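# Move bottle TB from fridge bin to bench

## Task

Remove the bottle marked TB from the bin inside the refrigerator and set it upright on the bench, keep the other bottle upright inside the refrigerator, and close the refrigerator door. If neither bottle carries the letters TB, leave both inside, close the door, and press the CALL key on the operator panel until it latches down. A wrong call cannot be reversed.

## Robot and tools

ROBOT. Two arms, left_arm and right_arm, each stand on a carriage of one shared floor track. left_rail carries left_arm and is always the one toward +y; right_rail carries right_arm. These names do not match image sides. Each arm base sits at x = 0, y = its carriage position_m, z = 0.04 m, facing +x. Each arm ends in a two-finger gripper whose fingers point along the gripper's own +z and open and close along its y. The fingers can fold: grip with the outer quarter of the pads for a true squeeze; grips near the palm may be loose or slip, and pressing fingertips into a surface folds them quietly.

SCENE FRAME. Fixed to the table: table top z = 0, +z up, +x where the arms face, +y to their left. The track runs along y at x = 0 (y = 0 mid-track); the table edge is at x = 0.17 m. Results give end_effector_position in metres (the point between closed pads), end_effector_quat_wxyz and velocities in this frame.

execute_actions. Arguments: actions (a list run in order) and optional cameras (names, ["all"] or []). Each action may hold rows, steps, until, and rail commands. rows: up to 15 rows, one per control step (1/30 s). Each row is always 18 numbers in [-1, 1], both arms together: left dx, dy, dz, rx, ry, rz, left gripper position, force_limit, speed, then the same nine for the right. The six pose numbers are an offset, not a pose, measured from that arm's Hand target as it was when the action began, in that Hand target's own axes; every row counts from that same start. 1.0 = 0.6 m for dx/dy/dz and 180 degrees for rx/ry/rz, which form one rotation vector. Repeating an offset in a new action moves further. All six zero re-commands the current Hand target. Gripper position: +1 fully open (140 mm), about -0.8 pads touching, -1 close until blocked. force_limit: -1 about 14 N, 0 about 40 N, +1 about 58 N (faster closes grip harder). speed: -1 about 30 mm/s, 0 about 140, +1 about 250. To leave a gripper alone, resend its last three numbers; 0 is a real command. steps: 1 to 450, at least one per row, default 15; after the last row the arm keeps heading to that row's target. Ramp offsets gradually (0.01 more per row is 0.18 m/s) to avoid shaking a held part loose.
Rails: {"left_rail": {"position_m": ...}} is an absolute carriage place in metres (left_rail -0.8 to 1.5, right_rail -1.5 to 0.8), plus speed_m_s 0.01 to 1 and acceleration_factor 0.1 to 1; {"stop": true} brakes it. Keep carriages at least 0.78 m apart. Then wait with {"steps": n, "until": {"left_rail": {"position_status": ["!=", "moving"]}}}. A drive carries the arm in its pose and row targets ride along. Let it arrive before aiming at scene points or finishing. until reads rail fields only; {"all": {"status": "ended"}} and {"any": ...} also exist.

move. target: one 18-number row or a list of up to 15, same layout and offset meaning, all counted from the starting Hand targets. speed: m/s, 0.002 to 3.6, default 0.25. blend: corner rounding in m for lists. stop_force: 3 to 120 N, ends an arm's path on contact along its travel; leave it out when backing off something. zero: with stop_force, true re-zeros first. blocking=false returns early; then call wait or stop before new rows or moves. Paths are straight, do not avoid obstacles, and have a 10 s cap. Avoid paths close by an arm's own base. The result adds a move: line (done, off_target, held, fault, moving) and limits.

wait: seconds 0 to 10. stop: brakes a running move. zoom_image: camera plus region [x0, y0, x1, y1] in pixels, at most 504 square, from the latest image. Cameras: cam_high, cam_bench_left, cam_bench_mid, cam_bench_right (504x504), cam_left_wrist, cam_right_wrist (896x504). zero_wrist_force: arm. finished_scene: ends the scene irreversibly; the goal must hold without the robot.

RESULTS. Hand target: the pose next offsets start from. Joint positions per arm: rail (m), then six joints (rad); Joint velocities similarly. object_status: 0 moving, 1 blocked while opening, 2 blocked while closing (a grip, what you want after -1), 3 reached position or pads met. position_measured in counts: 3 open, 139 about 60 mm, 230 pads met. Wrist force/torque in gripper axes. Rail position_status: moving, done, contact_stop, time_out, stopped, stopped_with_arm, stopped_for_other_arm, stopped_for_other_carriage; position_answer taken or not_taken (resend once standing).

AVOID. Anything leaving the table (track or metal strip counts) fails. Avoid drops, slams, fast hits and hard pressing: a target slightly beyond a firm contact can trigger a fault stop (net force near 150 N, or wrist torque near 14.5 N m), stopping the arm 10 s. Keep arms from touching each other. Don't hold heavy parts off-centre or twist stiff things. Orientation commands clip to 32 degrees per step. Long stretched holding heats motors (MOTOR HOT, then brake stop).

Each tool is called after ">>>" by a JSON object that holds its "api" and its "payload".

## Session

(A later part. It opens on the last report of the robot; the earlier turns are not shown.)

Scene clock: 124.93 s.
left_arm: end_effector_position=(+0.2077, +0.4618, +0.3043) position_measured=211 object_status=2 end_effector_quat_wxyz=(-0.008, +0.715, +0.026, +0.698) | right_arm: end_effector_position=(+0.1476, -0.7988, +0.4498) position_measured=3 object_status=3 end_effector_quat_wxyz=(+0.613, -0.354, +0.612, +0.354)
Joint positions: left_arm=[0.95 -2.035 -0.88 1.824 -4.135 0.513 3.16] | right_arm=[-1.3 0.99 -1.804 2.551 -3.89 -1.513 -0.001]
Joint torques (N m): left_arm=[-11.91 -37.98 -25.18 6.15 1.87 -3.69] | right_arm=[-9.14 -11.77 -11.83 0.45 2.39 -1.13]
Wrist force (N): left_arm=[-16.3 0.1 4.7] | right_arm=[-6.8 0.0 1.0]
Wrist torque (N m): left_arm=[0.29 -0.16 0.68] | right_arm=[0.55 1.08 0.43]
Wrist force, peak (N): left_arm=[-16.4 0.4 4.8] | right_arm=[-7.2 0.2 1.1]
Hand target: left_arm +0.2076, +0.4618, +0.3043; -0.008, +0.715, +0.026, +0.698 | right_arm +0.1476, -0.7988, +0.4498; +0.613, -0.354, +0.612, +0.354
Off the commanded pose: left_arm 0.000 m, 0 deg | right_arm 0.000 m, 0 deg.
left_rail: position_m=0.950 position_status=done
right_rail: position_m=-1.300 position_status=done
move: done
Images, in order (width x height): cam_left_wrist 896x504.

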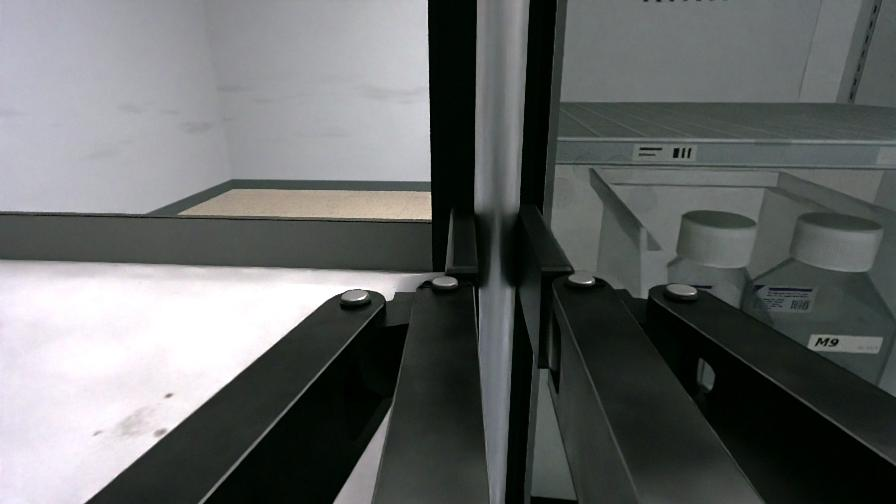

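>>> {"api": "move", "payload": {"target": [[0,0.0257,-0.093,0.0406,0,0,-1,0.9,-0.8,0,0,0,0,0,0,1,1,1],[0,0.073,-0.22,0.096,0,0,-1,0.9,-0.8,0,0,0,0,0,0,1,1,1],[0,0.143,-0.337,0.152,0,0,-1,0.9,-0.8,0,0,0,0,0,0,1,1,1]], "speed": 0.06, "blend": 0.02, "cameras": ["cam_left_wrist"]}}

Scene clock: 134.23 s.
left_arm: end_effector_position=(+0.0102, +0.3672, +0.3087) position_measured=211 object_status=2 end_effector_quat_wxyz=(-0.175, +0.695, +0.192, +0.670) | right_arm: end_effector_position=(+0.1476, -0.7988, +0.4498) position_measured=3 object_status=3 end_effector_quat_wxyz=(+0.613, -0.354, +0.612, +0.354)
Joint positions: left_arm=[0.95 -2.079 -0.33 0.638 -3.496 1.034 3.151] | right_arm=[-1.3 0.99 -1.804 2.551 -3.89 -1.513 -0.001]
Joint torques (N m): left_arm=[13.85 -69.82 -33.71 19.33 1.9 2.31] | right_arm=[-9.89 -12.11 -11.99 0.58 2.55 -0.97]
Wrist force (N): left_arm=[-38.9 -0.1 4.6] | right_arm=[-7.0 0.1 0.9]
Wrist torque (N m): left_arm=[0.18 0.00 0.46] | right_arm=[0.57 1.10 0.43]
Wrist force, peak (N): left_arm=[-41.0 -36.6 2.2] | right_arm=[-7.2 0.2 1.1]
Hand target: left_arm +0.0098, +0.3665, +0.3113; -0.177, +0.693, +0.190, +0.673 | right_arm +0.1476, -0.7988, +0.4498; +0.613, -0.354, +0.612, +0.354
Off the commanded pose: left_arm 0.003 m, 1 deg | right_arm 0.000 m, 0 deg.
left_rail: position_m=0.950 position_status=done
right_rail: position_m=-1.300 position_status=done
move: done
Images, in order (width x height): cam_left_wrist 896x504.

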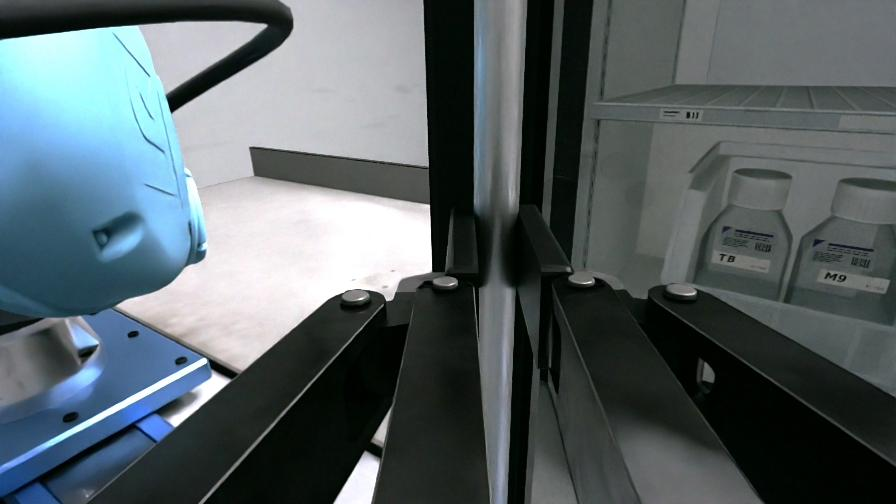

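>>> {"api": "execute_actions", "payload": {"actions": [{"rows":[[-0.0043,0,0,0,0,0,0.0,0.9,-0.5,0,0,0,0,0,0,1,1,1]],"steps":60}]}}

>>> {"api": "move", "payload": {"target": [0.0,0,-0.28,0,0,0,0,0.9,-0.5,0,0,0,0,0,0,1,1,1], "speed": 0.25, "cameras": ["cam_left_wrist"]}}

Scene clock: 151.07 s.
left_arm: end_effector_position=(+0.0098, +0.3664, +0.3087) position_measured=129 object_status=3 end_effector_quat_wxyz=(-0.177, +0.693, +0.190, +0.673) | right_arm: end_effector_position=(+0.1476, -0.7988, +0.4498) position_measured=3 object_status=3 end_effector_quat_wxyz=(+0.613, -0.354, +0.612, +0.354)
Joint positions: left_arm=[0.95 -2.079 -0.327 0.637 -3.49 1.034 3.151] | right_arm=[-1.3 0.99 -1.804 2.551 -3.89 -1.513 -0.001]
Joint torques (N m): left_arm=[15 -52.25 -29.86 0.17 1.59 2.14] | right_arm=[-8.44 -12.17 -11.19 0.5 2.44 -0.88]
Wrist force (N): left_arm=[0.8 0.3 2.9] | right_arm=[-7.0 0.1 0.9]
Wrist torque (N m): left_arm=[0.25 -0.03 -0.14] | right_arm=[0.58 1.11 0.43]
Wrist force, peak (N): left_arm=[-38.9 -0.3 5.0] | right_arm=[-7.2 0.1 1.0]
Hand target: left_arm +0.0098, +0.3664, +0.3087; -0.177, +0.693, +0.190, +0.673 | right_arm +0.1476, -0.7988, +0.4498; +0.613, -0.354, +0.612, +0.354
Off the commanded pose: left_arm 0.000 m, 0 deg | right_arm 0.000 m, 0 deg.
left_rail: position_m=0.950 position_status=done
right_rail: position_m=-1.300 position_status=done

Scene clock: 152.63 s.
left_arm: end_effector_position=(-0.1347, +0.2835, +0.3143) position_measured=129 object_status=3 end_effector_quat_wxyz=(-0.081, +0.643, +0.061, +0.759) | right_arm: end_effector_position=(+0.1476, -0.7988, +0.4498) position_measured=3 object_status=3 end_effector_quat_wxyz=(+0.613, -0.354, +0.612, +0.354)
Joint positions: left_arm=[0.95 -2.268 0.029 0.035 -2.994 0.908 3.022] | right_arm=[-1.3 0.99 -1.804 2.551 -3.89 -1.513 -0.001]
Joint torques (N m): left_arm=[-3.5 -56.87 -33.66 3.55 0.97 -2.62] | right_arm=[-8.12 -12.69 -11.58 0.38 2.46 -0.71]
Wrist force (N): left_arm=[0.0 0.5 3.5] | right_arm=[-6.9 0.1 1.0]
Wrist torque (N m): left_arm=[0.30 0.07 -0.09] | right_arm=[0.57 1.08 0.43]
Wrist force, peak (N): left_arm=[0.9 1.0 5.0] | right_arm=[-7.1 0.1 1.1]
Hand target: left_arm -0.1355, +0.2822, +0.3142; -0.177, +0.693, +0.190, +0.673 | right_arm +0.1476, -0.7988, +0.4498; +0.613, -0.354, +0.612, +0.354
Off the commanded pose: left_arm 0.002 m, 22 deg | right_arm 0.000 m, 0 deg.
left_rail: position_m=0.950 position_status=done
right_rail: position_m=-1.300 position_status=done
elbow stopped short (left arm): the move would have taken joint 4 (elbow) straighter than the controller allows.
move: off_target (left_arm)
Images, in order (width x height): cam_left_wrist 896x504.

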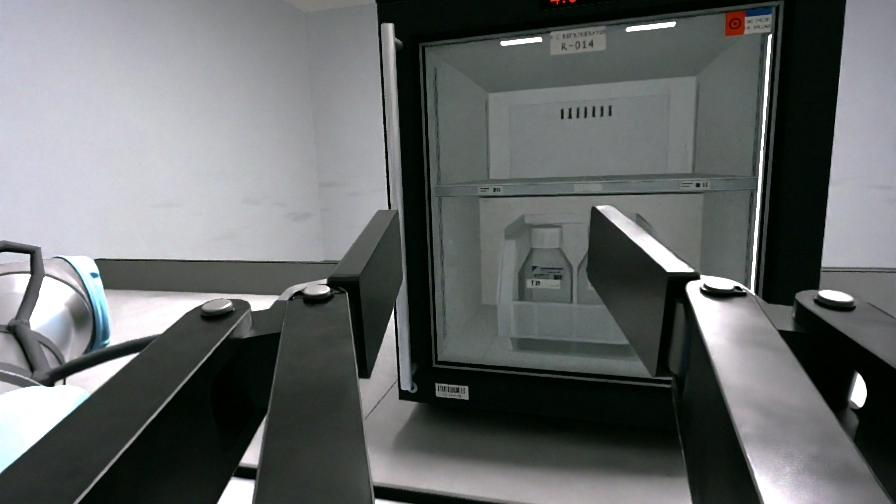

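>>> {"api": "execute_actions", "payload": {"actions": [{"left_rail":{"position_m":1.5},"steps":120,"until":{"left_rail":{"position_status":["!=","moving"]}}}]}}

>>> {"api": "move", "payload": {"target": [0,-0.2,0.5,-0.1,0,0,0,0.9,-0.5,0.243,0.246,0.266,0.333,0,0,1,1,1], "speed": 0.3}}

>>> {"api": "execute_actions", "payload": {"actions": [{"right_rail":{"position_m":-0.25,"speed_m_s":0.5},"steps":150,"until":{"right_rail":{"position_status":["!=","moving"]}}}], "cameras": ["cam_right_wrist","cam_left_wrist"]}}

Scene clock: 181.17 s.
left_arm: end_effector_position=(-0.1347, +0.8334, +0.3143) position_measured=129 object_status=3 end_effector_quat_wxyz=(-0.081, +0.643, +0.061, +0.759) | right_arm: end_effector_position=(+0.1476, -0.7988, +0.4498) position_measured=3 object_status=3 end_effector_quat_wxyz=(+0.613, -0.354, +0.612, +0.354)
Joint positions: left_arm=[1.5 -2.268 0.029 0.035 -2.993 0.909 3.021] | right_arm=[-1.3 0.99 -1.804 2.551 -3.89 -1.513 -0.001]
Joint torques (N m): left_arm=[10.97 -61.31 -29.77 2.96 -1.82 -1.89] | right_arm=[-8.73 -12.59 -12.96 0.22 2.42 -0.74]
Wrist force (N): left_arm=[0.4 0.4 3.2] | right_arm=[-6.9 0.0 0.8]
Wrist torque (N m): left_arm=[0.29 0.00 -0.09] | right_arm=[0.56 1.08 0.43]
Wrist force, peak (N): left_arm=[0.1 6.2 2.8] | right_arm=[-7.3 0.1 1.1]
Hand target: left_arm -0.1355, +0.8321, +0.3142; -0.177, +0.693, +0.190, +0.673 | right_arm +0.1476, -0.7988, +0.4498; +0.613, -0.354, +0.612, +0.354
Tool commands: left_gripper/position=+0.0 left_gripper/force_limit=+0.9 left_gripper/speed=-0.5 right_gripper/position=+1.0 right_gripper/force_limit=+1.0 right_gripper/speed=+1.0
Off the commanded pose: left_arm 0.002 m, 22 deg | right_arm 0.000 m, 0 deg.
left_rail: position_m=1.500 position_status=done
right_rail: position_m=-1.300 position_status=done
elbow stopped short (left arm): the move would have taken joint 4 (elbow) straighter than the controller allows.

Scene clock: 183.23 s.
left_arm: end_effector_position=(-0.0014, +1.0032, +0.3068) position_measured=129 object_status=3 end_effector_quat_wxyz=(-0.071, +0.690, +0.076, +0.716) | right_arm: end_effector_position=(+0.1145, -0.6930, +0.3695) position_measured=3 object_status=3 end_effector_quat_wxyz=(+0.672, -0.206, +0.683, +0.199)
Joint positions: left_arm=[1.5 -2.28 -0.665 1.419 -3.851 0.918 3.104] | right_arm=[-1.3 1.598 -1.102 1.999 -4.006 -2.588 0.022]
Joint torques (N m): left_arm=[-11.55 -58.74 -1.35 0.09 -2.07 -2.8] | right_arm=[-9.31 -42.46 -7.18 -3.77 2.37 1.55]
Wrist force (N): left_arm=[0.4 0.4 3.1] | right_arm=[-6.8 0.1 1.0]
Wrist torque (N m): left_arm=[0.30 0.01 -0.08] | right_arm=[0.51 1.07 0.41]
Wrist force, peak (N): left_arm=[0.8 -0.4 4.4] | right_arm=[-11.2 1.1 2.3]
Hand target: left_arm -0.0014, +1.0032, +0.3068; -0.071, +0.690, +0.075, +0.716 (not the last commanded pose) | right_arm +0.1145, -0.6930, +0.3695; +0.672, -0.206, +0.683, +0.199 (not the last commanded pose)
Off the commanded pose: left_arm 0.106 m, 4 deg | right_arm 0.126 m, 33 deg.
left_rail: position_m=1.500 position_status=done
right_rail: position_m=-1.300 position_status=done
move: held (right_arm; a check stopped the path), off_target (left_arm; braked when a check withheld steps of right_arm); limits=held
pose unreachable (right arm): on one or more control steps of this call, first in action 0 (counted from 0), this arm could not follow its commanded pose, so it was not sent that pose on those steps. It may still have moved: this result reports where it is.
cause: moving toward the commanded pose would bring two parts of the arm too close to each other (its gripper and another part of the arm, with joints 5 (wrist 1) to 7 (wrist 3) between them, 25 mm apart when it was first held).

Scene clock: 186.03 s.
left_arm: end_effector_position=(-0.0014, +1.0032, +0.3068) position_measured=129 object_status=3 end_effector_quat_wxyz=(-0.071, +0.690, +0.075, +0.716) | right_arm: end_effector_position=(+0.1145, +0.3570, +0.3695) position_measured=3 object_status=3 end_effector_quat_wxyz=(+0.672, -0.206, +0.683, +0.199)
Joint positions: left_arm=[1.5 -2.28 -0.665 1.42 -3.851 0.918 3.104] | right_arm=[-0.25 1.598 -1.102 1.999 -4.006 -2.587 0.022]
Joint torques (N m): left_arm=[-10.59 -58.45 -0.74 -0.08 -1.96 -2.7] | right_arm=[7.09 -40.58 -20.42 -1.08 -1.3 1.67]
Wrist force (N): left_arm=[0.5 0.6 3.1] | right_arm=[-6.7 0.2 1.2]
Wrist torque (N m): left_arm=[0.34 -0.01 -0.08] | right_arm=[0.51 1.05 0.41]
Wrist force, peak (N): left_arm=[0.4 0.6 3.8] | right_arm=[-6.6 4.7 2.1]
Hand target: left_arm -0.0014, +1.0032, +0.3068; -0.071, +0.690, +0.075, +0.716 (not the last commanded pose) | right_arm +0.1145, +0.3570, +0.3695; +0.672, -0.206, +0.683, +0.199 (not the last commanded pose)
Tool commands: left_gripper/position=+0.0 left_gripper/force_limit=+0.9 left_gripper/speed=-0.5 right_gripper/position=+1.0 right_gripper/force_limit=+1.0 right_gripper/speed=+1.0
Off the commanded pose: left_arm 0.106 m, 4 deg | right_arm 0.126 m, 33 deg.
left_rail: position_m=1.500 position_status=done
right_rail: position_m=-0.250 speed_m_s=0.50 position_status=done
Images, in order (width x height): cam_left_wrist 896x504, cam_right_wrist 896x504.

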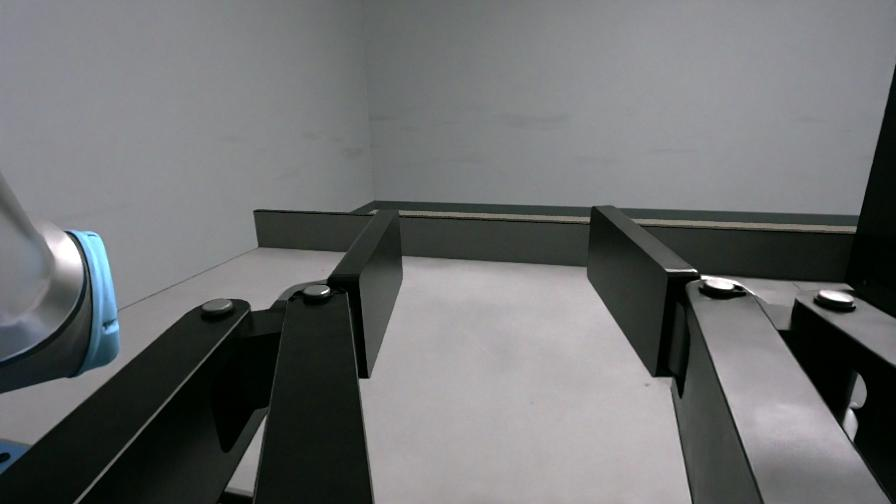

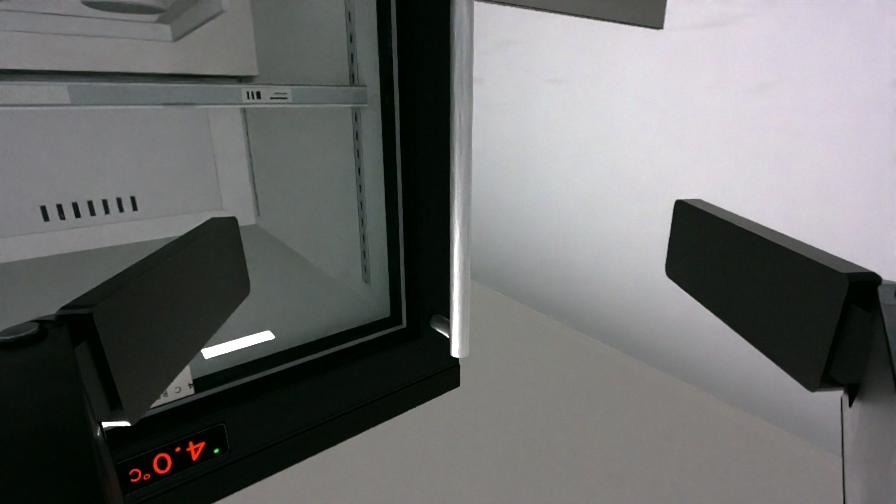

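>>> {"api": "move", "payload": {"target": [0,0,0,0,0,0,0,0.9,-0.5,0,0,-0.1,0,0,0.99,1,1,1], "speed": 0.5}}

Scene clock: 193.60 s.
left_arm: end_effector_position=(-0.0014, +1.0032, +0.3068) position_measured=129 object_status=3 end_effector_quat_wxyz=(-0.071, +0.690, +0.075, +0.716) | right_arm: end_effector_position=(+0.0644, +0.3240, +0.3705) position_measured=3 object_status=3 end_effector_quat_wxyz=(-0.189, +0.679, +0.217, +0.675)
Joint positions: left_arm=[1.5 -2.28 -0.665 1.42 -3.851 0.918 3.104] | right_arm=[-0.25 1.72 -1.125 2.036 -4.012 -2.709 3.141]
Joint torques (N m): left_arm=[-11.15 -59.92 -0.99 0.06 -2.06 -2.6] | right_arm=[-8.23 -41.43 -7.09 1.83 2.39 2.33]
Wrist force (N): left_arm=[0.4 0.5 3.0] | right_arm=[2.1 -0.8 8.1]
Wrist torque (N m): left_arm=[0.32 0.00 -0.08] | right_arm=[0.22 0.08 -0.63]
Wrist force, peak (N): left_arm=[0.8 0.6 3.6] | right_arm=[1.9 -0.1 8.5]
Hand target: left_arm -0.0014, +1.0032, +0.3068; -0.071, +0.690, +0.075, +0.716 | right_arm +0.0644, +0.3240, +0.3705; -0.189, +0.679, +0.217, +0.675
Off the commanded pose: left_arm 0.000 m, 0 deg | right_arm 0.000 m, 0 deg.
left_rail: position_m=1.500 position_status=done
right_rail: position_m=-0.250 speed_m_s=0.50 position_status=done
move: done

>>> {"api": "move", "payload": {"target": [0,0,0,0,0,0,0,0.9,-0.5,-0.111,-0.16,0.177,-0.184,0,0,1,1,1], "speed": 0.3, "cameras": ["cam_right_wrist"]}}

Scene clock: 198.73 s.
left_arm: end_effector_position=(-0.0014, +1.0032, +0.3068) position_measured=129 object_status=3 end_effector_quat_wxyz=(-0.071, +0.690, +0.075, +0.716) | right_arm: end_effector_position=(+0.1008, +0.4597, +0.2986) position_measured=3 object_status=3 end_effector_quat_wxyz=(+0.013, +0.704, +0.016, +0.710) end_effector_velocity=(+0.000, -0.001, +0.000) end_effector_angular_velocity=(+0.000, +0.000, -0.003)
Joint positions: left_arm=[1.5 -2.28 -0.665 1.42 -3.851 0.918 3.104] | right_arm=[-0.25 1.678 -0.466 0.991 -3.588 -3.245 3.18]
Joint velocities: left_arm=[within noise] | right_arm=[0 0 0.001 -0.002 -0.004 -0.003 -0.005]
Joint torques (N m): left_arm=[-10.52 -58.37 -0.78 0.19 -1.95 -2.9] | right_arm=[-9.58 -52.41 -28.16 -2.93 -2.83 -2.74]
Wrist force (N): left_arm=[0.6 0.5 3.0] | right_arm=[1.6 -0.7 8.4]
Wrist torque (N m): left_arm=[0.32 -0.03 -0.08] | right_arm=[0.24 0.16 -0.37]
Wrist force, peak (N): left_arm=[0.6 0.7 3.6] | right_arm=[2.3 -0.6 8.8]
Hand target: left_arm -0.0014, +1.0032, +0.3068; -0.071, +0.690, +0.075, +0.716 | right_arm +0.1008, +0.4598, +0.2986; +0.013, +0.705, +0.016, +0.709
Off the commanded pose: left_arm 0.000 m, 0 deg | right_arm 0.000 m, 0 deg.
left_rail: position_m=1.500 position_status=done
right_rail: position_m=-0.250 speed_m_s=0.50 position_status=done
move: done
Images, in order (width x height): cam_right_wrist 896x504.

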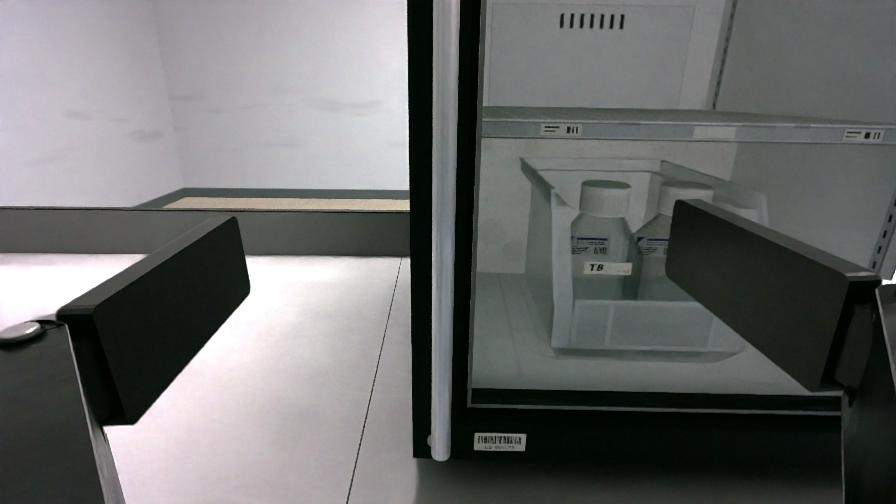

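>>> {"api": "move", "payload": {"target": [0,0,0,0,0,0,0,0.9,-0.5,0,0,0.16,0,0,0,1,1,1], "speed": 0.12, "stop_force": 12, "cameras": ["cam_right_wrist"]}}

Scene clock: 206.43 s.
left_arm: end_effector_position=(-0.0014, +1.0032, +0.3068) position_measured=129 object_status=3 end_effector_quat_wxyz=(-0.071, +0.690, +0.075, +0.716) | right_arm: end_effector_position=(+0.1968, +0.4602, +0.2992) position_measured=3 object_status=3 end_effector_quat_wxyz=(+0.013, +0.705, +0.016, +0.709)
Joint positions: left_arm=[1.5 -2.28 -0.665 1.42 -3.851 0.918 3.104] | right_arm=[-0.25 1.544 -0.463 0.977 -3.819 -3.11 2.938]
Joint torques (N m): left_arm=[-9.96 -59.95 -1.02 0.45 -1.91 -2.47] | right_arm=[-6.09 -51.6 -29.42 -2.37 2.81 -2.51]
Wrist force (N): left_arm=[0.6 0.6 3.3] | right_arm=[1.6 -0.9 8.1]
Wrist torque (N m): left_arm=[0.34 -0.04 -0.08] | right_arm=[0.22 0.19 -0.40]
Wrist force, peak (N): left_arm=[0.7 0.5 3.5] | right_arm=[1.8 -0.7 9.5]
Hand target: left_arm -0.0014, +1.0032, +0.3068; -0.071, +0.690, +0.075, +0.716 | right_arm +0.1968, +0.4602, +0.2992; +0.013, +0.705, +0.016, +0.709
Off the commanded pose: left_arm 0.000 m, 0 deg | right_arm 0.000 m, 0 deg.
left_rail: position_m=1.500 position_status=done
right_rail: position_m=-0.250 speed_m_s=0.50 position_status=done
move: done
Images, in order (width x height): cam_right_wrist 896x504.

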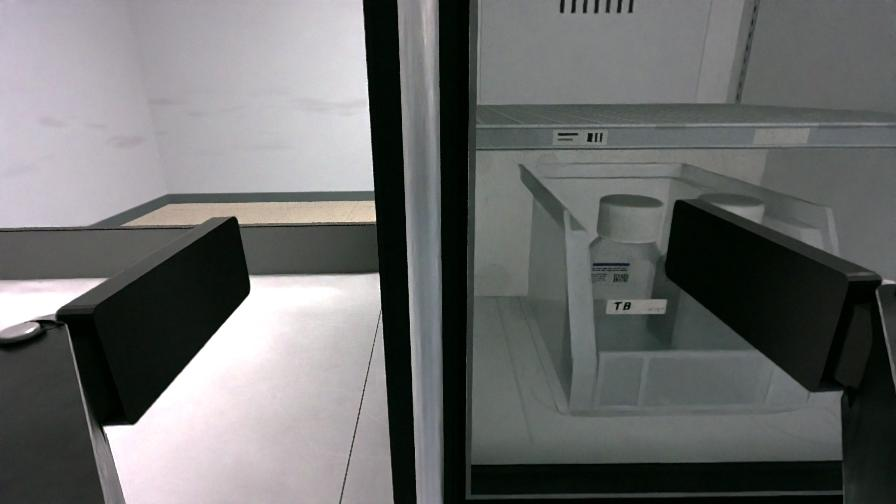

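>>> {"api": "move", "payload": {"target": [0,0,0,0,0,0,0,0.9,-0.5,0,-0.02,0.043,0,0,0,1,1,1], "speed": 0.1}}

>>> {"api": "execute_actions", "payload": {"actions": [{"rows":[[0,0,0,0,0,0,0,0.9,-0.5,0,0,0,0,0,0,-1,0.9,-0.8]],"steps":120}], "cameras": ["cam_right_wrist"]}}

Scene clock: 210.57 s.
left_arm: end_effector_position=(-0.0014, +1.0032, +0.3068) position_measured=129 object_status=3 end_effector_quat_wxyz=(-0.071, +0.690, +0.075, +0.716) | right_arm: end_effector_position=(+0.2225, +0.4723, +0.2989) position_measured=3 object_status=3 end_effector_quat_wxyz=(+0.013, +0.705, +0.016, +0.709)
Joint positions: left_arm=[1.5 -2.28 -0.665 1.42 -3.851 0.918 3.104] | right_arm=[-0.25 1.509 -0.454 0.964 -3.752 -3.075 3.001]
Joint torques (N m): left_arm=[-10.89 -59.22 -2.9 0.28 -1.84 -2.59] | right_arm=[-8.91 -65.89 -11.31 2.75 2.93 2.19]
Wrist force (N): left_arm=[0.5 0.4 3.5] | right_arm=[1.9 -0.9 8.1]
Wrist torque (N m): left_arm=[0.30 -0.02 -0.08] | right_arm=[0.22 0.11 -0.64]
Wrist force, peak (N): left_arm=[0.6 0.7 3.6] | right_arm=[1.8 -0.9 8.6]
Hand target: left_arm -0.0014, +1.0032, +0.3068; -0.071, +0.690, +0.075, +0.716 | right_arm +0.2225, +0.4723, +0.2989; +0.013, +0.705, +0.016, +0.709
Off the commanded pose: left_arm 0.000 m, 0 deg | right_arm 0.000 m, 0 deg.
left_rail: position_m=1.500 position_status=done
right_rail: position_m=-0.250 speed_m_s=0.50 position_status=done
move: done

Scene clock: 214.77 s.
left_arm: end_effector_position=(-0.0014, +1.0032, +0.3068) position_measured=129 object_status=3 end_effector_quat_wxyz=(-0.071, +0.690, +0.075, +0.716) | right_arm: end_effector_position=(+0.2225, +0.4723, +0.2989) position_measured=212 object_status=2 end_effector_quat_wxyz=(+0.013, +0.705, +0.016, +0.709)
Joint positions: left_arm=[1.5 -2.28 -0.665 1.42 -3.851 0.918 3.104] | right_arm=[-0.25 1.508 -0.458 0.971 -3.743 -3.075 3.013]
Joint torques (N m): left_arm=[-11.11 -59.35 -1.55 0.31 -1.92 -2.62] | right_arm=[-9.48 -67.29 -11.81 1.27 -2.11 -2.49]
Wrist force (N): left_arm=[0.6 0.4 3.5] | right_arm=[-0.7 -2.6 5.4]
Wrist torque (N m): left_arm=[0.31 -0.03 -0.08] | right_arm=[0.23 0.06 0.15]
Wrist force, peak (N): left_arm=[0.7 0.7 3.6] | right_arm=[2.2 -1.0 8.3]
Hand target: left_arm -0.0014, +1.0032, +0.3068; -0.071, +0.690, +0.075, +0.716 | right_arm +0.2225, +0.4723, +0.2989; +0.013, +0.705, +0.016, +0.709
Off the commanded pose: left_arm 0.000 m, 0 deg | right_arm 0.000 m, 0 deg.
left_rail: position_m=1.500 position_status=done
right_rail: position_m=-0.250 speed_m_s=0.50 position_status=done
Images, in order (width x height): cam_right_wrist 896x504.

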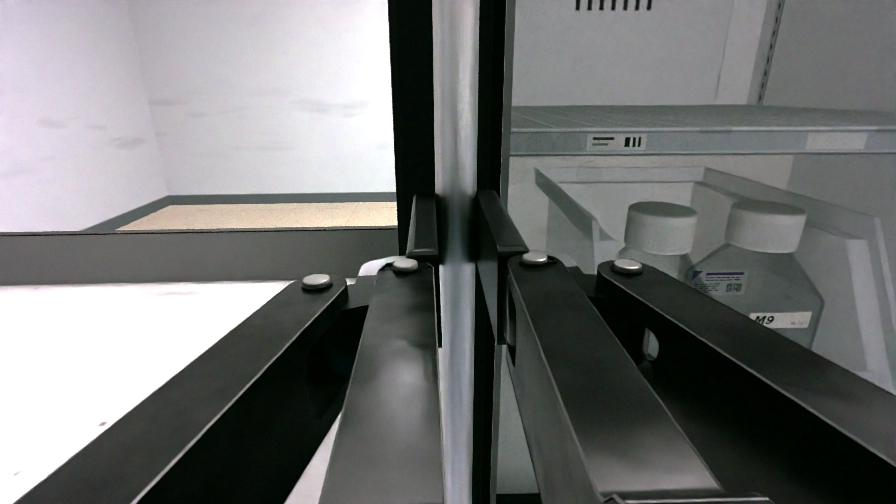

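>>> {"api": "move", "payload": {"target": [[0,0,0,0,0,0,0,0.9,-0.5,0,0.007,-0.0405,0.0167,0,0,-1,0.9,-0.8],[0,0,0,0,0,0,0,0.9,-0.5,0,0.0315,-0.133,0.0556,0,0,-1,0.9,-0.8],[0,0,0,0,0,0,0,0.9,-0.5,0,0.0857,-0.259,0.111,0,0,-1,0.9,-0.8],[0,0,0,0,0,0,0,0.9,-0.5,0,0.161,-0.373,0.1667,0,0,-1,0.9,-0.8],[0,0,0,0,0,0,0,0.9,-0.5,0,0.2545,-0.473,0.222,0,0,-1,0.9,-0.8],[0,0,0,0,0,0,0,0.9,-0.5,0,0.341,-0.54,0.2667,0,0,-1,0.9,-0.8]], "speed": 0.07, "blend": 0.015, "cameras": ["cam_right_wrist"]}}

Scene clock: 230.17 s.
left_arm: end_effector_position=(-0.0014, +1.0032, +0.3068) position_measured=129 object_status=3 end_effector_quat_wxyz=(-0.071, +0.690, +0.075, +0.716) | right_arm: end_effector_position=(-0.0975, +0.2638, +0.3056) position_measured=212 object_status=2 end_effector_quat_wxyz=(-0.271, +0.651, +0.298, +0.644)
Joint positions: left_arm=[1.5 -2.28 -0.665 1.42 -3.851 0.918 3.104] | right_arm=[-0.25 2.072 -1.03 2.149 -4.183 -2.815 3.184]
Joint torques (N m): left_arm=[-9.99 -57.98 -0.96 0.71 -2.11 -1.96] | right_arm=[23.89 -62.45 -26.19 -6.76 15.06 1.14]
Wrist force (N): left_arm=[0.5 0.2 3.3] | right_arm=[-56.3 37.2 15.3]
Wrist torque (N m): left_arm=[0.26 -0.01 -0.08] | right_arm=[-0.68 -1.09 0.68]
Wrist force, peak (N): left_arm=[0.6 0.3 3.7] | right_arm=[-68.6 38.5 16.1]
Hand target: left_arm -0.0014, +1.0032, +0.3068; -0.071, +0.690, +0.075, +0.716 | right_arm -0.1007, +0.2665, +0.3052; -0.275, +0.649, +0.303, +0.641
Off the commanded pose: left_arm 0.000 m, 0 deg | right_arm 0.004 m, 1 deg.
left_rail: position_m=1.500 position_status=done
right_rail: position_m=-0.250 speed_m_s=0.50 position_status=done
move: off_target (right_arm); blend cut to 0.0131 m at target 1
Images, in order (width x height): cam_right_wrist 896x504.

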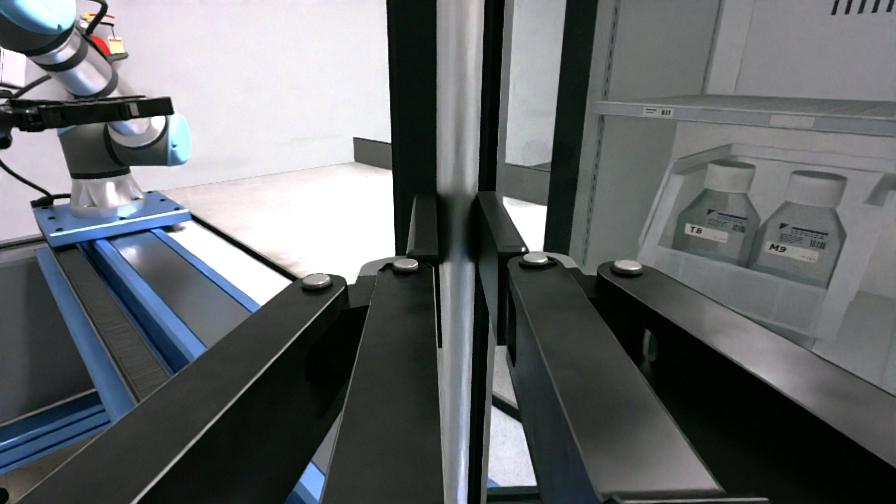

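>>> {"api": "execute_actions", "payload": {"actions": [{"rows":[[0,0,0,0,0,0,0,0.9,-0.5,-0.003,0.005,0,0,0,0,-1,0.9,-0.8],[0,0,0,0,0,0,0,0.9,-0.5,-0.008,0.012,0,0,0,0,-1,0.9,-0.8]],"steps":20},{"right_rail":{"position_m":-0.58,"speed_m_s":0.06},"rows":[[0,0,0,0,0,0,0,0.9,-0.5,0,-0.0234,-0.0211,0.0244,0,0,-1,0.9,-0.8]],"steps":15},{"rows":[[0,0,0,0,0,0,0,0.9,-0.5,0,-0.0203,-0.0157,0.0228,0,0,-1,0.9,-0.8]],"steps":15},{"rows":[[0,0,0,0,0,0,0,0.9,-0.5,0,-0.0177,-0.0117,0.0217,0,0,-1,0.9,-0.8]],"steps":15},{"rows":[[0,0,0,0,0,0,0,0.9,-0.5,0,-0.0154,-0.0087,0.0217,0,0,-1,0.9,-0.8]],"steps":15},{"right_rail":{"stop":true},"steps":15}], "cameras": ["cam_right_wrist"]}}

Scene clock: 239.90 s.
left_arm: end_effector_position=(-0.0014, +1.0032, +0.3068) position_measured=129 object_status=3 end_effector_quat_wxyz=(-0.071, +0.690, +0.075, +0.716) | right_arm: end_effector_position=(-0.1522, +0.1406, +0.3003) position_measured=212 object_status=2 end_effector_quat_wxyz=(-0.363, +0.604, +0.390, +0.593)
Joint positions: left_arm=[1.5 -2.28 -0.665 1.42 -3.851 0.918 3.104] | right_arm=[-0.37 2.094 -1.084 2.294 -4.292 -2.54 3.168]
Joint torques (N m): left_arm=[-10.41 -58.26 -0.36 0.62 -1.84 -2.04] | right_arm=[6.8 -28.5 -2.78 -0.34 15.07 -2.84]
Wrist force (N): left_arm=[0.4 0.2 3.0] | right_arm=[18.2 31.8 13.5]
Wrist torque (N m): left_arm=[0.28 0.02 -0.08] | right_arm=[-0.22 -0.11 -0.23]
Wrist force, peak (N): left_arm=[0.2 0.6 3.8] | right_arm=[-55.8 37.2 15.4]
Hand target: left_arm -0.0014, +1.0032, +0.3068; -0.071, +0.690, +0.075, +0.716 | right_arm -0.1529, +0.1410, +0.3003; -0.364, +0.604, +0.391, +0.592
Off the commanded pose: left_arm 0.000 m, 0 deg | right_arm 0.001 m, 0 deg.
left_rail: position_m=1.500 position_status=done
right_rail: position_m=-0.370 speed_m_s=0.06 position_status=stopped position_answer=taken
Images, in order (width x height): cam_right_wrist 896x504.

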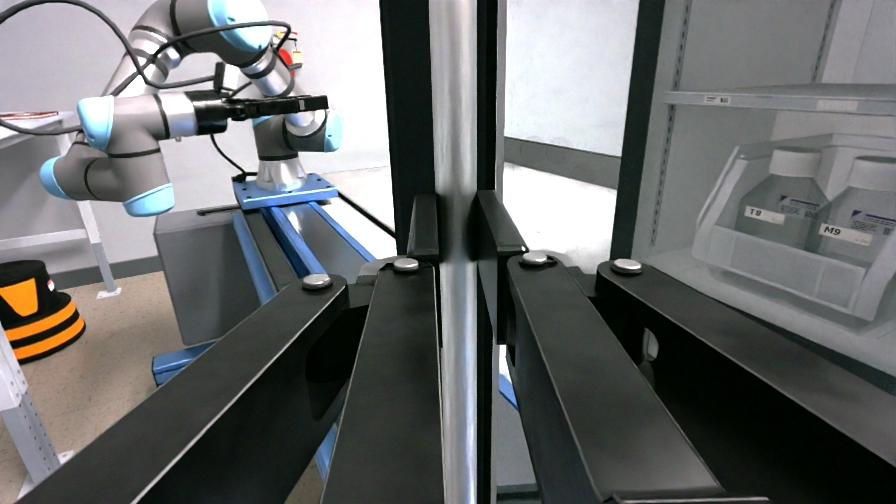

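>>> {"api": "execute_actions", "payload": {"actions": [{"rows":[[0,0,0,0,0,0,0,0.9,-0.5,0.002,0.006,0,0,0,0,-1,0.9,-0.8]],"steps":15},{"right_rail":{"position_m":-0.58,"speed_m_s":0.06},"rows":[[0,0,0,0,0,0,0,0.9,-0.5,0,-0.0115,-0.006,0.0211,0,0,-1,0.9,-0.8]],"steps":15},{"rows":[[0,0,0,0,0,0,0,0.9,-0.5,0,-0.0086,-0.0039,0.0206,0,0,-1,0.9,-0.8]],"steps":15},{"rows":[[0,0,0,0,0,0,0,0.9,-0.5,0,-0.0058,-0.0022,0.0206,0,0,-1,0.9,-0.8]],"steps":15},{"rows":[[0,0,0,0,0,0,0,0.9,-0.5,0,-0.0027,-0.001,0.02,0,0,-1,0.9,-0.8]],"steps":15},{"rows":[[0,0,0,0,0,0,0,0.9,-0.5,0,0.001,0,0.02,0,0,-1,0.9,-0.8]],"steps":15},{"rows":[[0,0,0,0,0,0,0,0.9,-0.5,0,0.003,0.0003,0.0206,0,0,-1,0.9,-0.8]],"steps":15},{"rows":[[0,0,0,0,0,0,0,0.9,-0.5,0,0.0067,0,0.02,0,0,-1,0.9,-0.8]],"steps":15}], "cameras": ["cam_right_wrist","cam_high"]}}

Scene clock: 248.27 s.
left_arm: end_effector_position=(-0.0014, +1.0032, +0.3068) position_measured=129 object_status=3 end_effector_quat_wxyz=(-0.071, +0.690, +0.075, +0.716) | right_arm: end_effector_position=(-0.1574, -0.0716, +0.3016) position_measured=212 object_status=2 end_effector_quat_wxyz=(+0.485, -0.511, -0.509, -0.494)
Joint positions: left_arm=[1.5 -2.28 -0.665 1.42 -3.851 0.918 3.104] | right_arm=[-0.58 1.704 -1.217 2.619 -4.503 -1.716 3.141]
Joint torques (N m): left_arm=[-9.95 -59.69 -2 0.71 -1.77 -2.08] | right_arm=[10.73 -23.61 6.05 -2.47 16.21 -1.97]
Wrist force (N): left_arm=[0.4 0.4 3.0] | right_arm=[12.3 33.2 14.6]
Wrist torque (N m): left_arm=[0.31 0.01 -0.08] | right_arm=[-0.39 0.10 -0.71]
Wrist force, peak (N): left_arm=[0.6 0.4 3.9] | right_arm=[12.3 35.4 14.9]
Hand target: left_arm -0.0014, +1.0032, +0.3068; -0.071, +0.690, +0.075, +0.716 | right_arm -0.1622, -0.0715, +0.3015; +0.489, -0.507, -0.513, -0.490
Off the commanded pose: left_arm 0.000 m, 0 deg | right_arm 0.005 m, 1 deg.
left_rail: position_m=1.500 position_status=done
right_rail: position_m=-0.580 speed_m_s=0.06 position_status=done
Images, in order (width x height): cam_high 504x504, cam_right_wrist 896x504.

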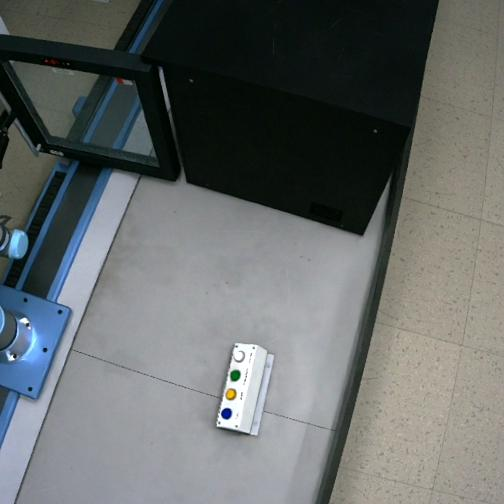

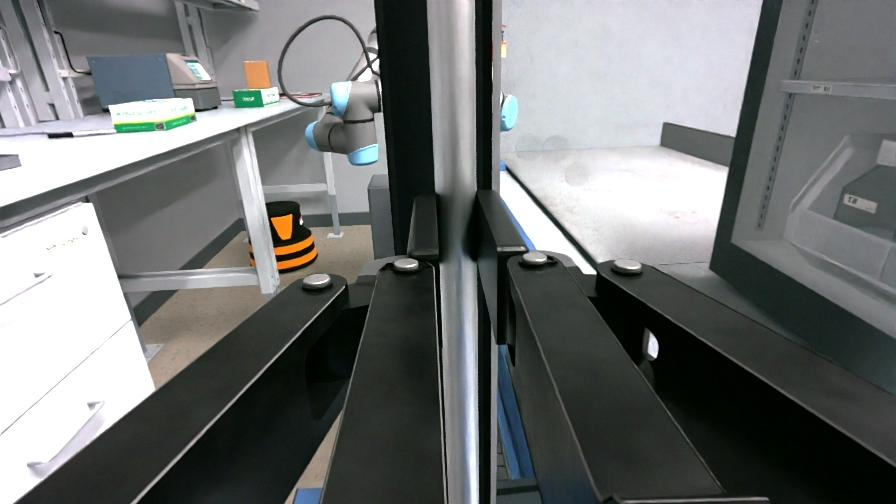

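>>> {"api": "move", "payload": {"target": [-0.087,-0.116,0.231,-0.0665,-0.0115,0,0.17,0.9,-0.5,0,0.007,0,0,0,0,-1,0.9,-0.8], "speed": 0.2}}

>>> {"api": "execute_actions", "payload": {"actions": [{"left_rail":{"position_m":0.65,"speed_m_s":0.5},"steps":150,"until":{"left_rail":{"position_status":["!=","moving"]}}}], "cameras": ["cam_left_wrist","cam_right_wrist"]}}

Scene clock: 264.77 s.
left_arm: end_effector_position=(+0.1217, +1.0998, +0.2591) position_measured=108 object_status=3 end_effector_quat_wxyz=(+0.002, +0.707, +0.002, +0.708) | right_arm: end_effector_position=(-0.1566, -0.0715, +0.3016) position_measured=212 object_status=2 end_effector_quat_wxyz=(+0.488, -0.508, -0.512, -0.491)
Joint positions: left_arm=[1.5 -2.319 -0.857 2.054 -4.335 0.748 3.134] | right_arm=[-0.58 1.684 -1.219 2.627 -4.509 -1.684 3.14]
Joint torques (N m): left_arm=[-9.81 -44.81 6.69 -0.05 -1.91 2.76] | right_arm=[7.72 -25.05 5.71 -2.59 15.23 -2.12]
Wrist force (N): left_arm=[1.0 0.4 3.3] | right_arm=[11.9 28.0 12.2]
Wrist torque (N m): left_arm=[0.28 -0.09 -0.21] | right_arm=[-0.64 0.11 -0.73]
Wrist force, peak (N): left_arm=[0.4 -0.6 4.6] | right_arm=[12.3 35.1 14.5]
Hand target: left_arm +0.1217, +1.0998, +0.2590; +0.002, +0.707, +0.002, +0.708 | right_arm -0.1580, -0.0715, +0.3016; +0.489, -0.507, -0.513, -0.490
Off the commanded pose: left_arm 0.000 m, 0 deg | right_arm 0.001 m, 0 deg.
left_rail: position_m=1.500 position_status=done
right_rail: position_m=-0.580 speed_m_s=0.06 position_status=done
move: done

Scene clock: 267.17 s.
left_arm: end_effector_position=(+0.1217, +0.2500, +0.2590) position_measured=108 object_status=3 end_effector_quat_wxyz=(+0.002, +0.707, +0.002, +0.708) | right_arm: end_effector_position=(-0.1566, -0.0715, +0.3016) position_measured=212 object_status=2 end_effector_quat_wxyz=(+0.488, -0.508, -0.512, -0.491)
Joint positions: left_arm=[0.65 -2.32 -0.857 2.054 -4.336 0.748 3.134] | right_arm=[-0.58 1.684 -1.219 2.627 -4.509 -1.684 3.14]
Joint torques (N m): left_arm=[2.91 -31.17 -2.76 0.1 1.76 2.77] | right_arm=[7.47 -23.91 5.77 -2.58 15.1 -2.11]
Wrist force (N): left_arm=[0.7 0.5 3.5] | right_arm=[12.1 28.0 11.9]
Wrist torque (N m): left_arm=[0.31 -0.04 -0.22] | right_arm=[-0.62 0.07 -0.73]
Wrist force, peak (N): left_arm=[0.8 2.5 3.5] | right_arm=[12.1 28.2 12.0]
Hand target: left_arm +0.1217, +0.2500, +0.2590; +0.002, +0.707, +0.002, +0.708 | right_arm -0.1580, -0.0715, +0.3016; +0.489, -0.507, -0.513, -0.490
Tool commands: left_gripper/position=+0.17 left_gripper/force_limit=+0.9 left_gripper/speed=-0.5 right_gripper/position=-1.0 right_gripper/force_limit=+0.9 right_gripper/speed=-0.8
Off the commanded pose: left_arm 0.000 m, 0 deg | right_arm 0.001 m, 0 deg.
left_rail: position_m=0.650 speed_m_s=0.50 position_status=done
right_rail: position_m=-0.580 speed_m_s=0.06 position_status=done
Images, in order (width x height): cam_left_wrist 896x504, cam_right_wrist 896x504.

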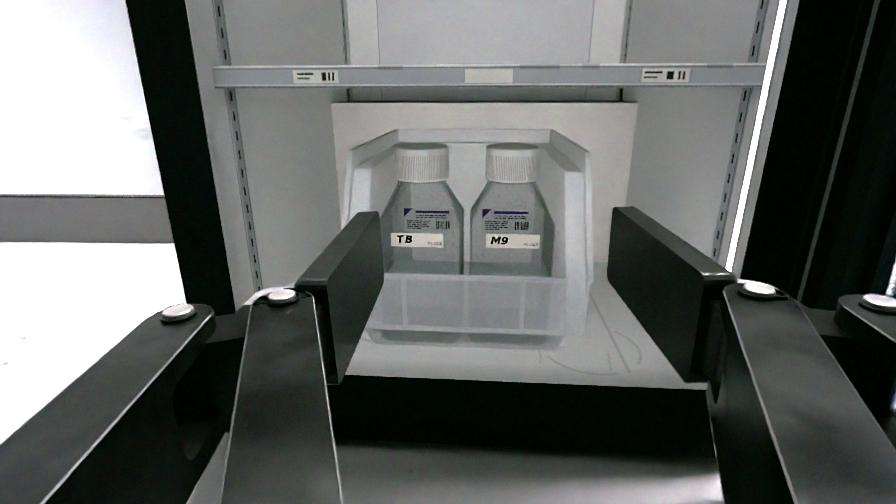

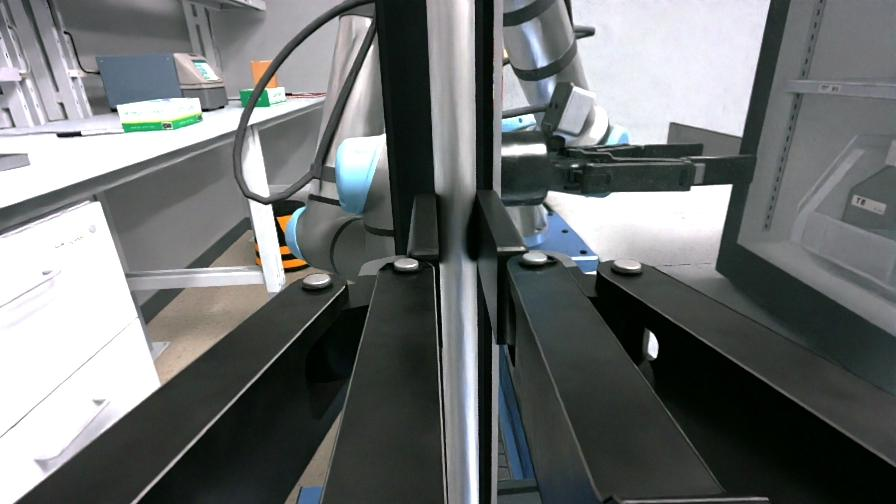

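>>> {"api": "zoom_image", "payload": {"camera": "cam_left_wrist", "region": [330, 110, 610, 350]}}

Scaled by 1.800 from the camera's 896x504 image, which has a finer 1280x720 frame.

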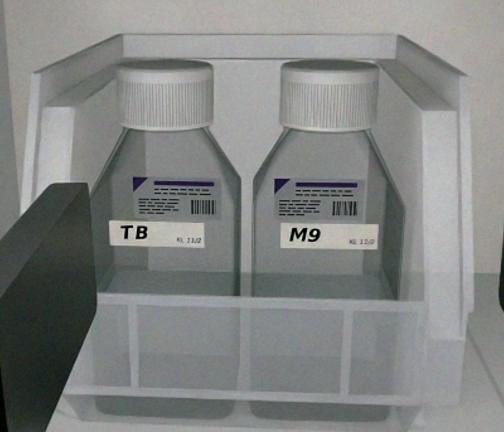

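>>> {"api": "move", "payload": {"target": [-0.01,-0.1,0.26,0,0,0,0.03,0.9,-0.5,0,0,0,0,0,0,-1,0.9,-0.8], "speed": 0.2, "cameras": ["cam_left_wrist"]}}

>>> {"api": "zoom_image", "payload": {"camera": "cam_left_wrist", "region": [300, 60, 700, 400]}}

Scene clock: 300.30 s.
left_arm: end_effector_position=(+0.2777, +0.3098, +0.2529) position_measured=126 object_status=3 end_effector_quat_wxyz=(+0.002, +0.707, +0.002, +0.708) | right_arm: end_effector_position=(-0.1566, -0.0715, +0.3016) position_measured=212 object_status=2 end_effector_quat_wxyz=(+0.488, -0.508, -0.512, -0.491)
Joint positions: left_arm=[0.65 -2.07 -0.921 2.346 -4.563 0.498 3.133] | right_arm=[-0.58 1.684 -1.219 2.627 -4.509 -1.684 3.14]
Joint torques (N m): left_arm=[15.46 -21.11 12.23 -0.34 -2.31 0.43] | right_arm=[7.99 -24.09 5.83 -2.28 15.14 -1.85]
Wrist force (N): left_arm=[0.4 0.5 4.0] | right_arm=[12.1 28.0 12.2]
Wrist torque (N m): left_arm=[0.31 0.03 -0.22] | right_arm=[-0.63 0.06 -0.73]
Wrist force, peak (N): left_arm=[0.5 -0.2 4.6] | right_arm=[12.2 28.1 12.1]
Hand target: left_arm +0.2778, +0.3098, +0.2529; +0.002, +0.707, +0.002, +0.708 | right_arm -0.1580, -0.0715, +0.3016; +0.489, -0.507, -0.513, -0.490
Off the commanded pose: left_arm 0.000 m, 0 deg | right_arm 0.001 m, 0 deg.
left_rail: position_m=0.650 speed_m_s=0.50 position_status=done
right_rail: position_m=-0.580 speed_m_s=0.06 position_status=done
move: done
Images, in order (width x height): cam_left_wrist 896x504.

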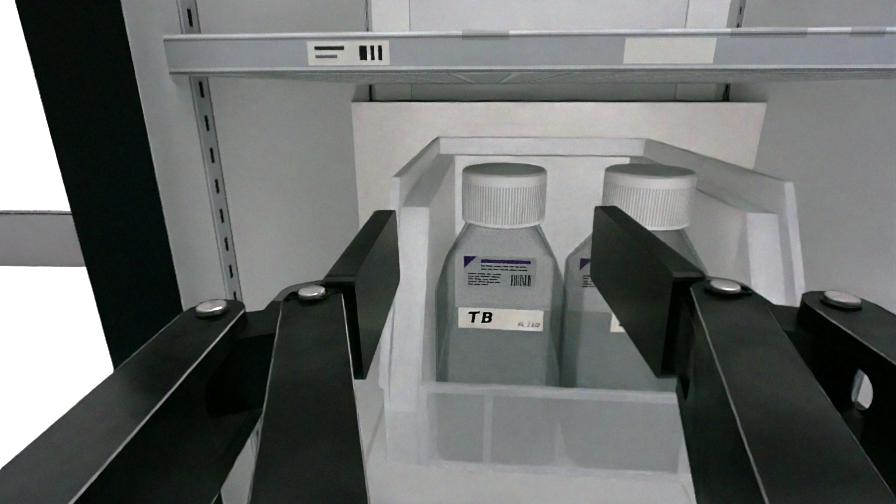

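Scaled by 1.260 from the camera's 896x504 image, which has a finer 1280x720 frame.

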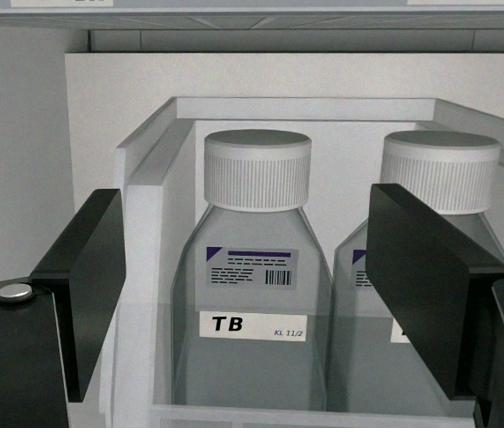

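>>> {"api": "move", "payload": {"target": [0.0,0.0225,0.06,0,0,0,0.03,0.9,-0.5,0,0,0,0,0,0,-1,0.9,-0.8], "speed": 0.15, "cameras": ["cam_left_wrist"]}}

>>> {"api": "zoom_image", "payload": {"camera": "cam_left_wrist", "region": [350, 100, 650, 350]}}

Scene clock: 310.47 s.
left_arm: end_effector_position=(+0.3137, +0.2963, +0.2531) position_measured=126 object_status=3 end_effector_quat_wxyz=(+0.002, +0.707, +0.002, +0.708) | right_arm: end_effector_position=(-0.1566, -0.0715, +0.3016) position_measured=212 object_status=2 end_effector_quat_wxyz=(+0.488, -0.508, -0.512, -0.491)
Joint positions: left_arm=[0.65 -1.95 -0.914 2.312 -4.535 0.379 3.132] | right_arm=[-0.58 1.684 -1.219 2.627 -4.509 -1.684 3.14]
Joint torques (N m): left_arm=[15.4 -22.93 -15.77 3.02 -2.04 -2.46] | right_arm=[7.94 -23.88 5.4 -2.21 15.07 -2.01]
Wrist force (N): left_arm=[0.7 0.5 3.4] | right_arm=[12.2 27.8 12.1]
Wrist torque (N m): left_arm=[0.31 -0.01 -0.24] | right_arm=[-0.66 0.05 -0.72]
Wrist force, peak (N): left_arm=[0.8 0.3 4.2] | right_arm=[12.2 28.1 12.2]
Hand target: left_arm +0.3138, +0.2962, +0.2531; +0.002, +0.707, +0.002, +0.708 | right_arm -0.1580, -0.0715, +0.3016; +0.489, -0.507, -0.513, -0.490
Off the commanded pose: left_arm 0.000 m, 0 deg | right_arm 0.001 m, 0 deg.
left_rail: position_m=0.650 speed_m_s=0.50 position_status=done
right_rail: position_m=-0.580 speed_m_s=0.06 position_status=done
move: done
Images, in order (width x height): cam_left_wrist 896x504.

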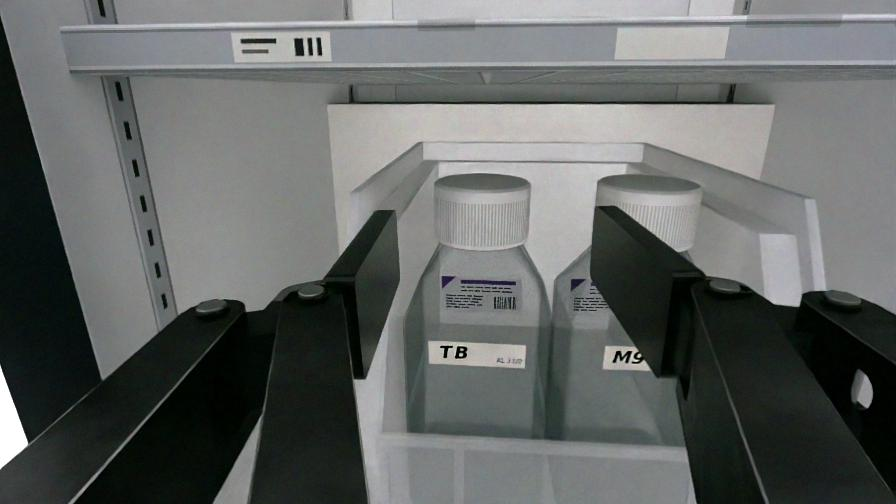

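Scaled by 1.680 from the camera's 896x504 image, which has a finer 1280x720 frame.

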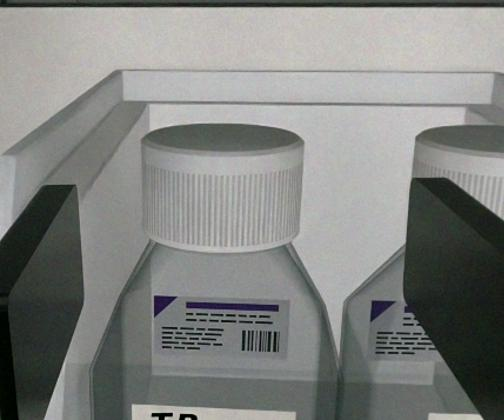

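>>> {"api": "move", "payload": {"target": [0.0,0.004,0.07,0,0,0,0.03,0.9,-0.5,0,0,0,0,0,0,-1,0.9,-0.8], "speed": 0.06, "stop_force": 6, "cameras": ["cam_left_wrist"]}}

>>> {"api": "zoom_image", "payload": {"camera": "cam_left_wrist", "region": [350, 100, 650, 350]}}

Scene clock: 323.37 s.
left_arm: end_effector_position=(+0.3558, +0.2938, +0.2532) position_measured=126 object_status=3 end_effector_quat_wxyz=(+0.002, +0.707, +0.002, +0.708) | right_arm: end_effector_position=(-0.1566, -0.0715, +0.3016) position_measured=212 object_status=2 end_effector_quat_wxyz=(+0.488, -0.508, -0.512, -0.491)
Joint positions: left_arm=[0.65 -1.827 -0.912 2.298 -4.521 0.255 3.129] | right_arm=[-0.58 1.684 -1.219 2.627 -4.509 -1.684 3.14]
Joint torques (N m): left_arm=[14.23 -21.88 -16.02 2.59 -2 -2.18] | right_arm=[8.89 -22.52 5.79 -1.89 15.28 -1.74]
Wrist force (N): left_arm=[0.4 0.6 3.5] | right_arm=[12.1 27.9 12.0]
Wrist torque (N m): left_arm=[0.33 0.04 -0.23] | right_arm=[-0.65 0.08 -0.73]
Wrist force, peak (N): left_arm=[0.5 0.7 3.7] | right_arm=[12.3 28.2 12.1]
Hand target: left_arm +0.3558, +0.2938, +0.2532; +0.002, +0.707, +0.002, +0.708 | right_arm -0.1580, -0.0715, +0.3016; +0.489, -0.507, -0.513, -0.490
Off the commanded pose: left_arm 0.000 m, 0 deg | right_arm 0.001 m, 0 deg.
left_rail: position_m=0.650 speed_m_s=0.50 position_status=done
right_rail: position_m=-0.580 speed_m_s=0.06 position_status=done
move: done
Images, in order (width x height): cam_left_wrist 896x504.

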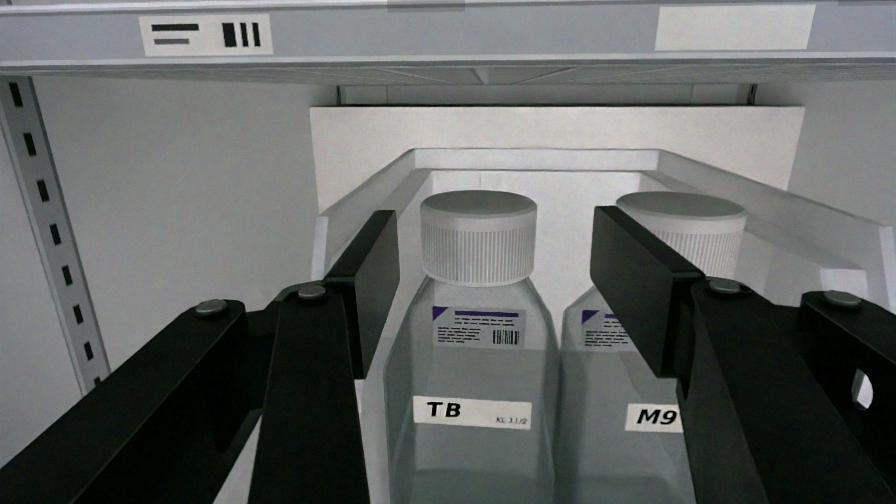

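Scaled by 1.680 from the camera's 896x504 image, which has a finer 1280x720 frame.

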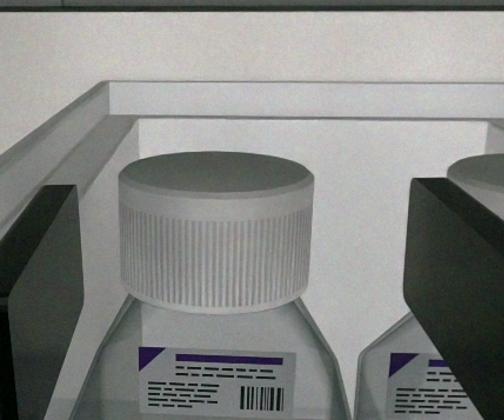

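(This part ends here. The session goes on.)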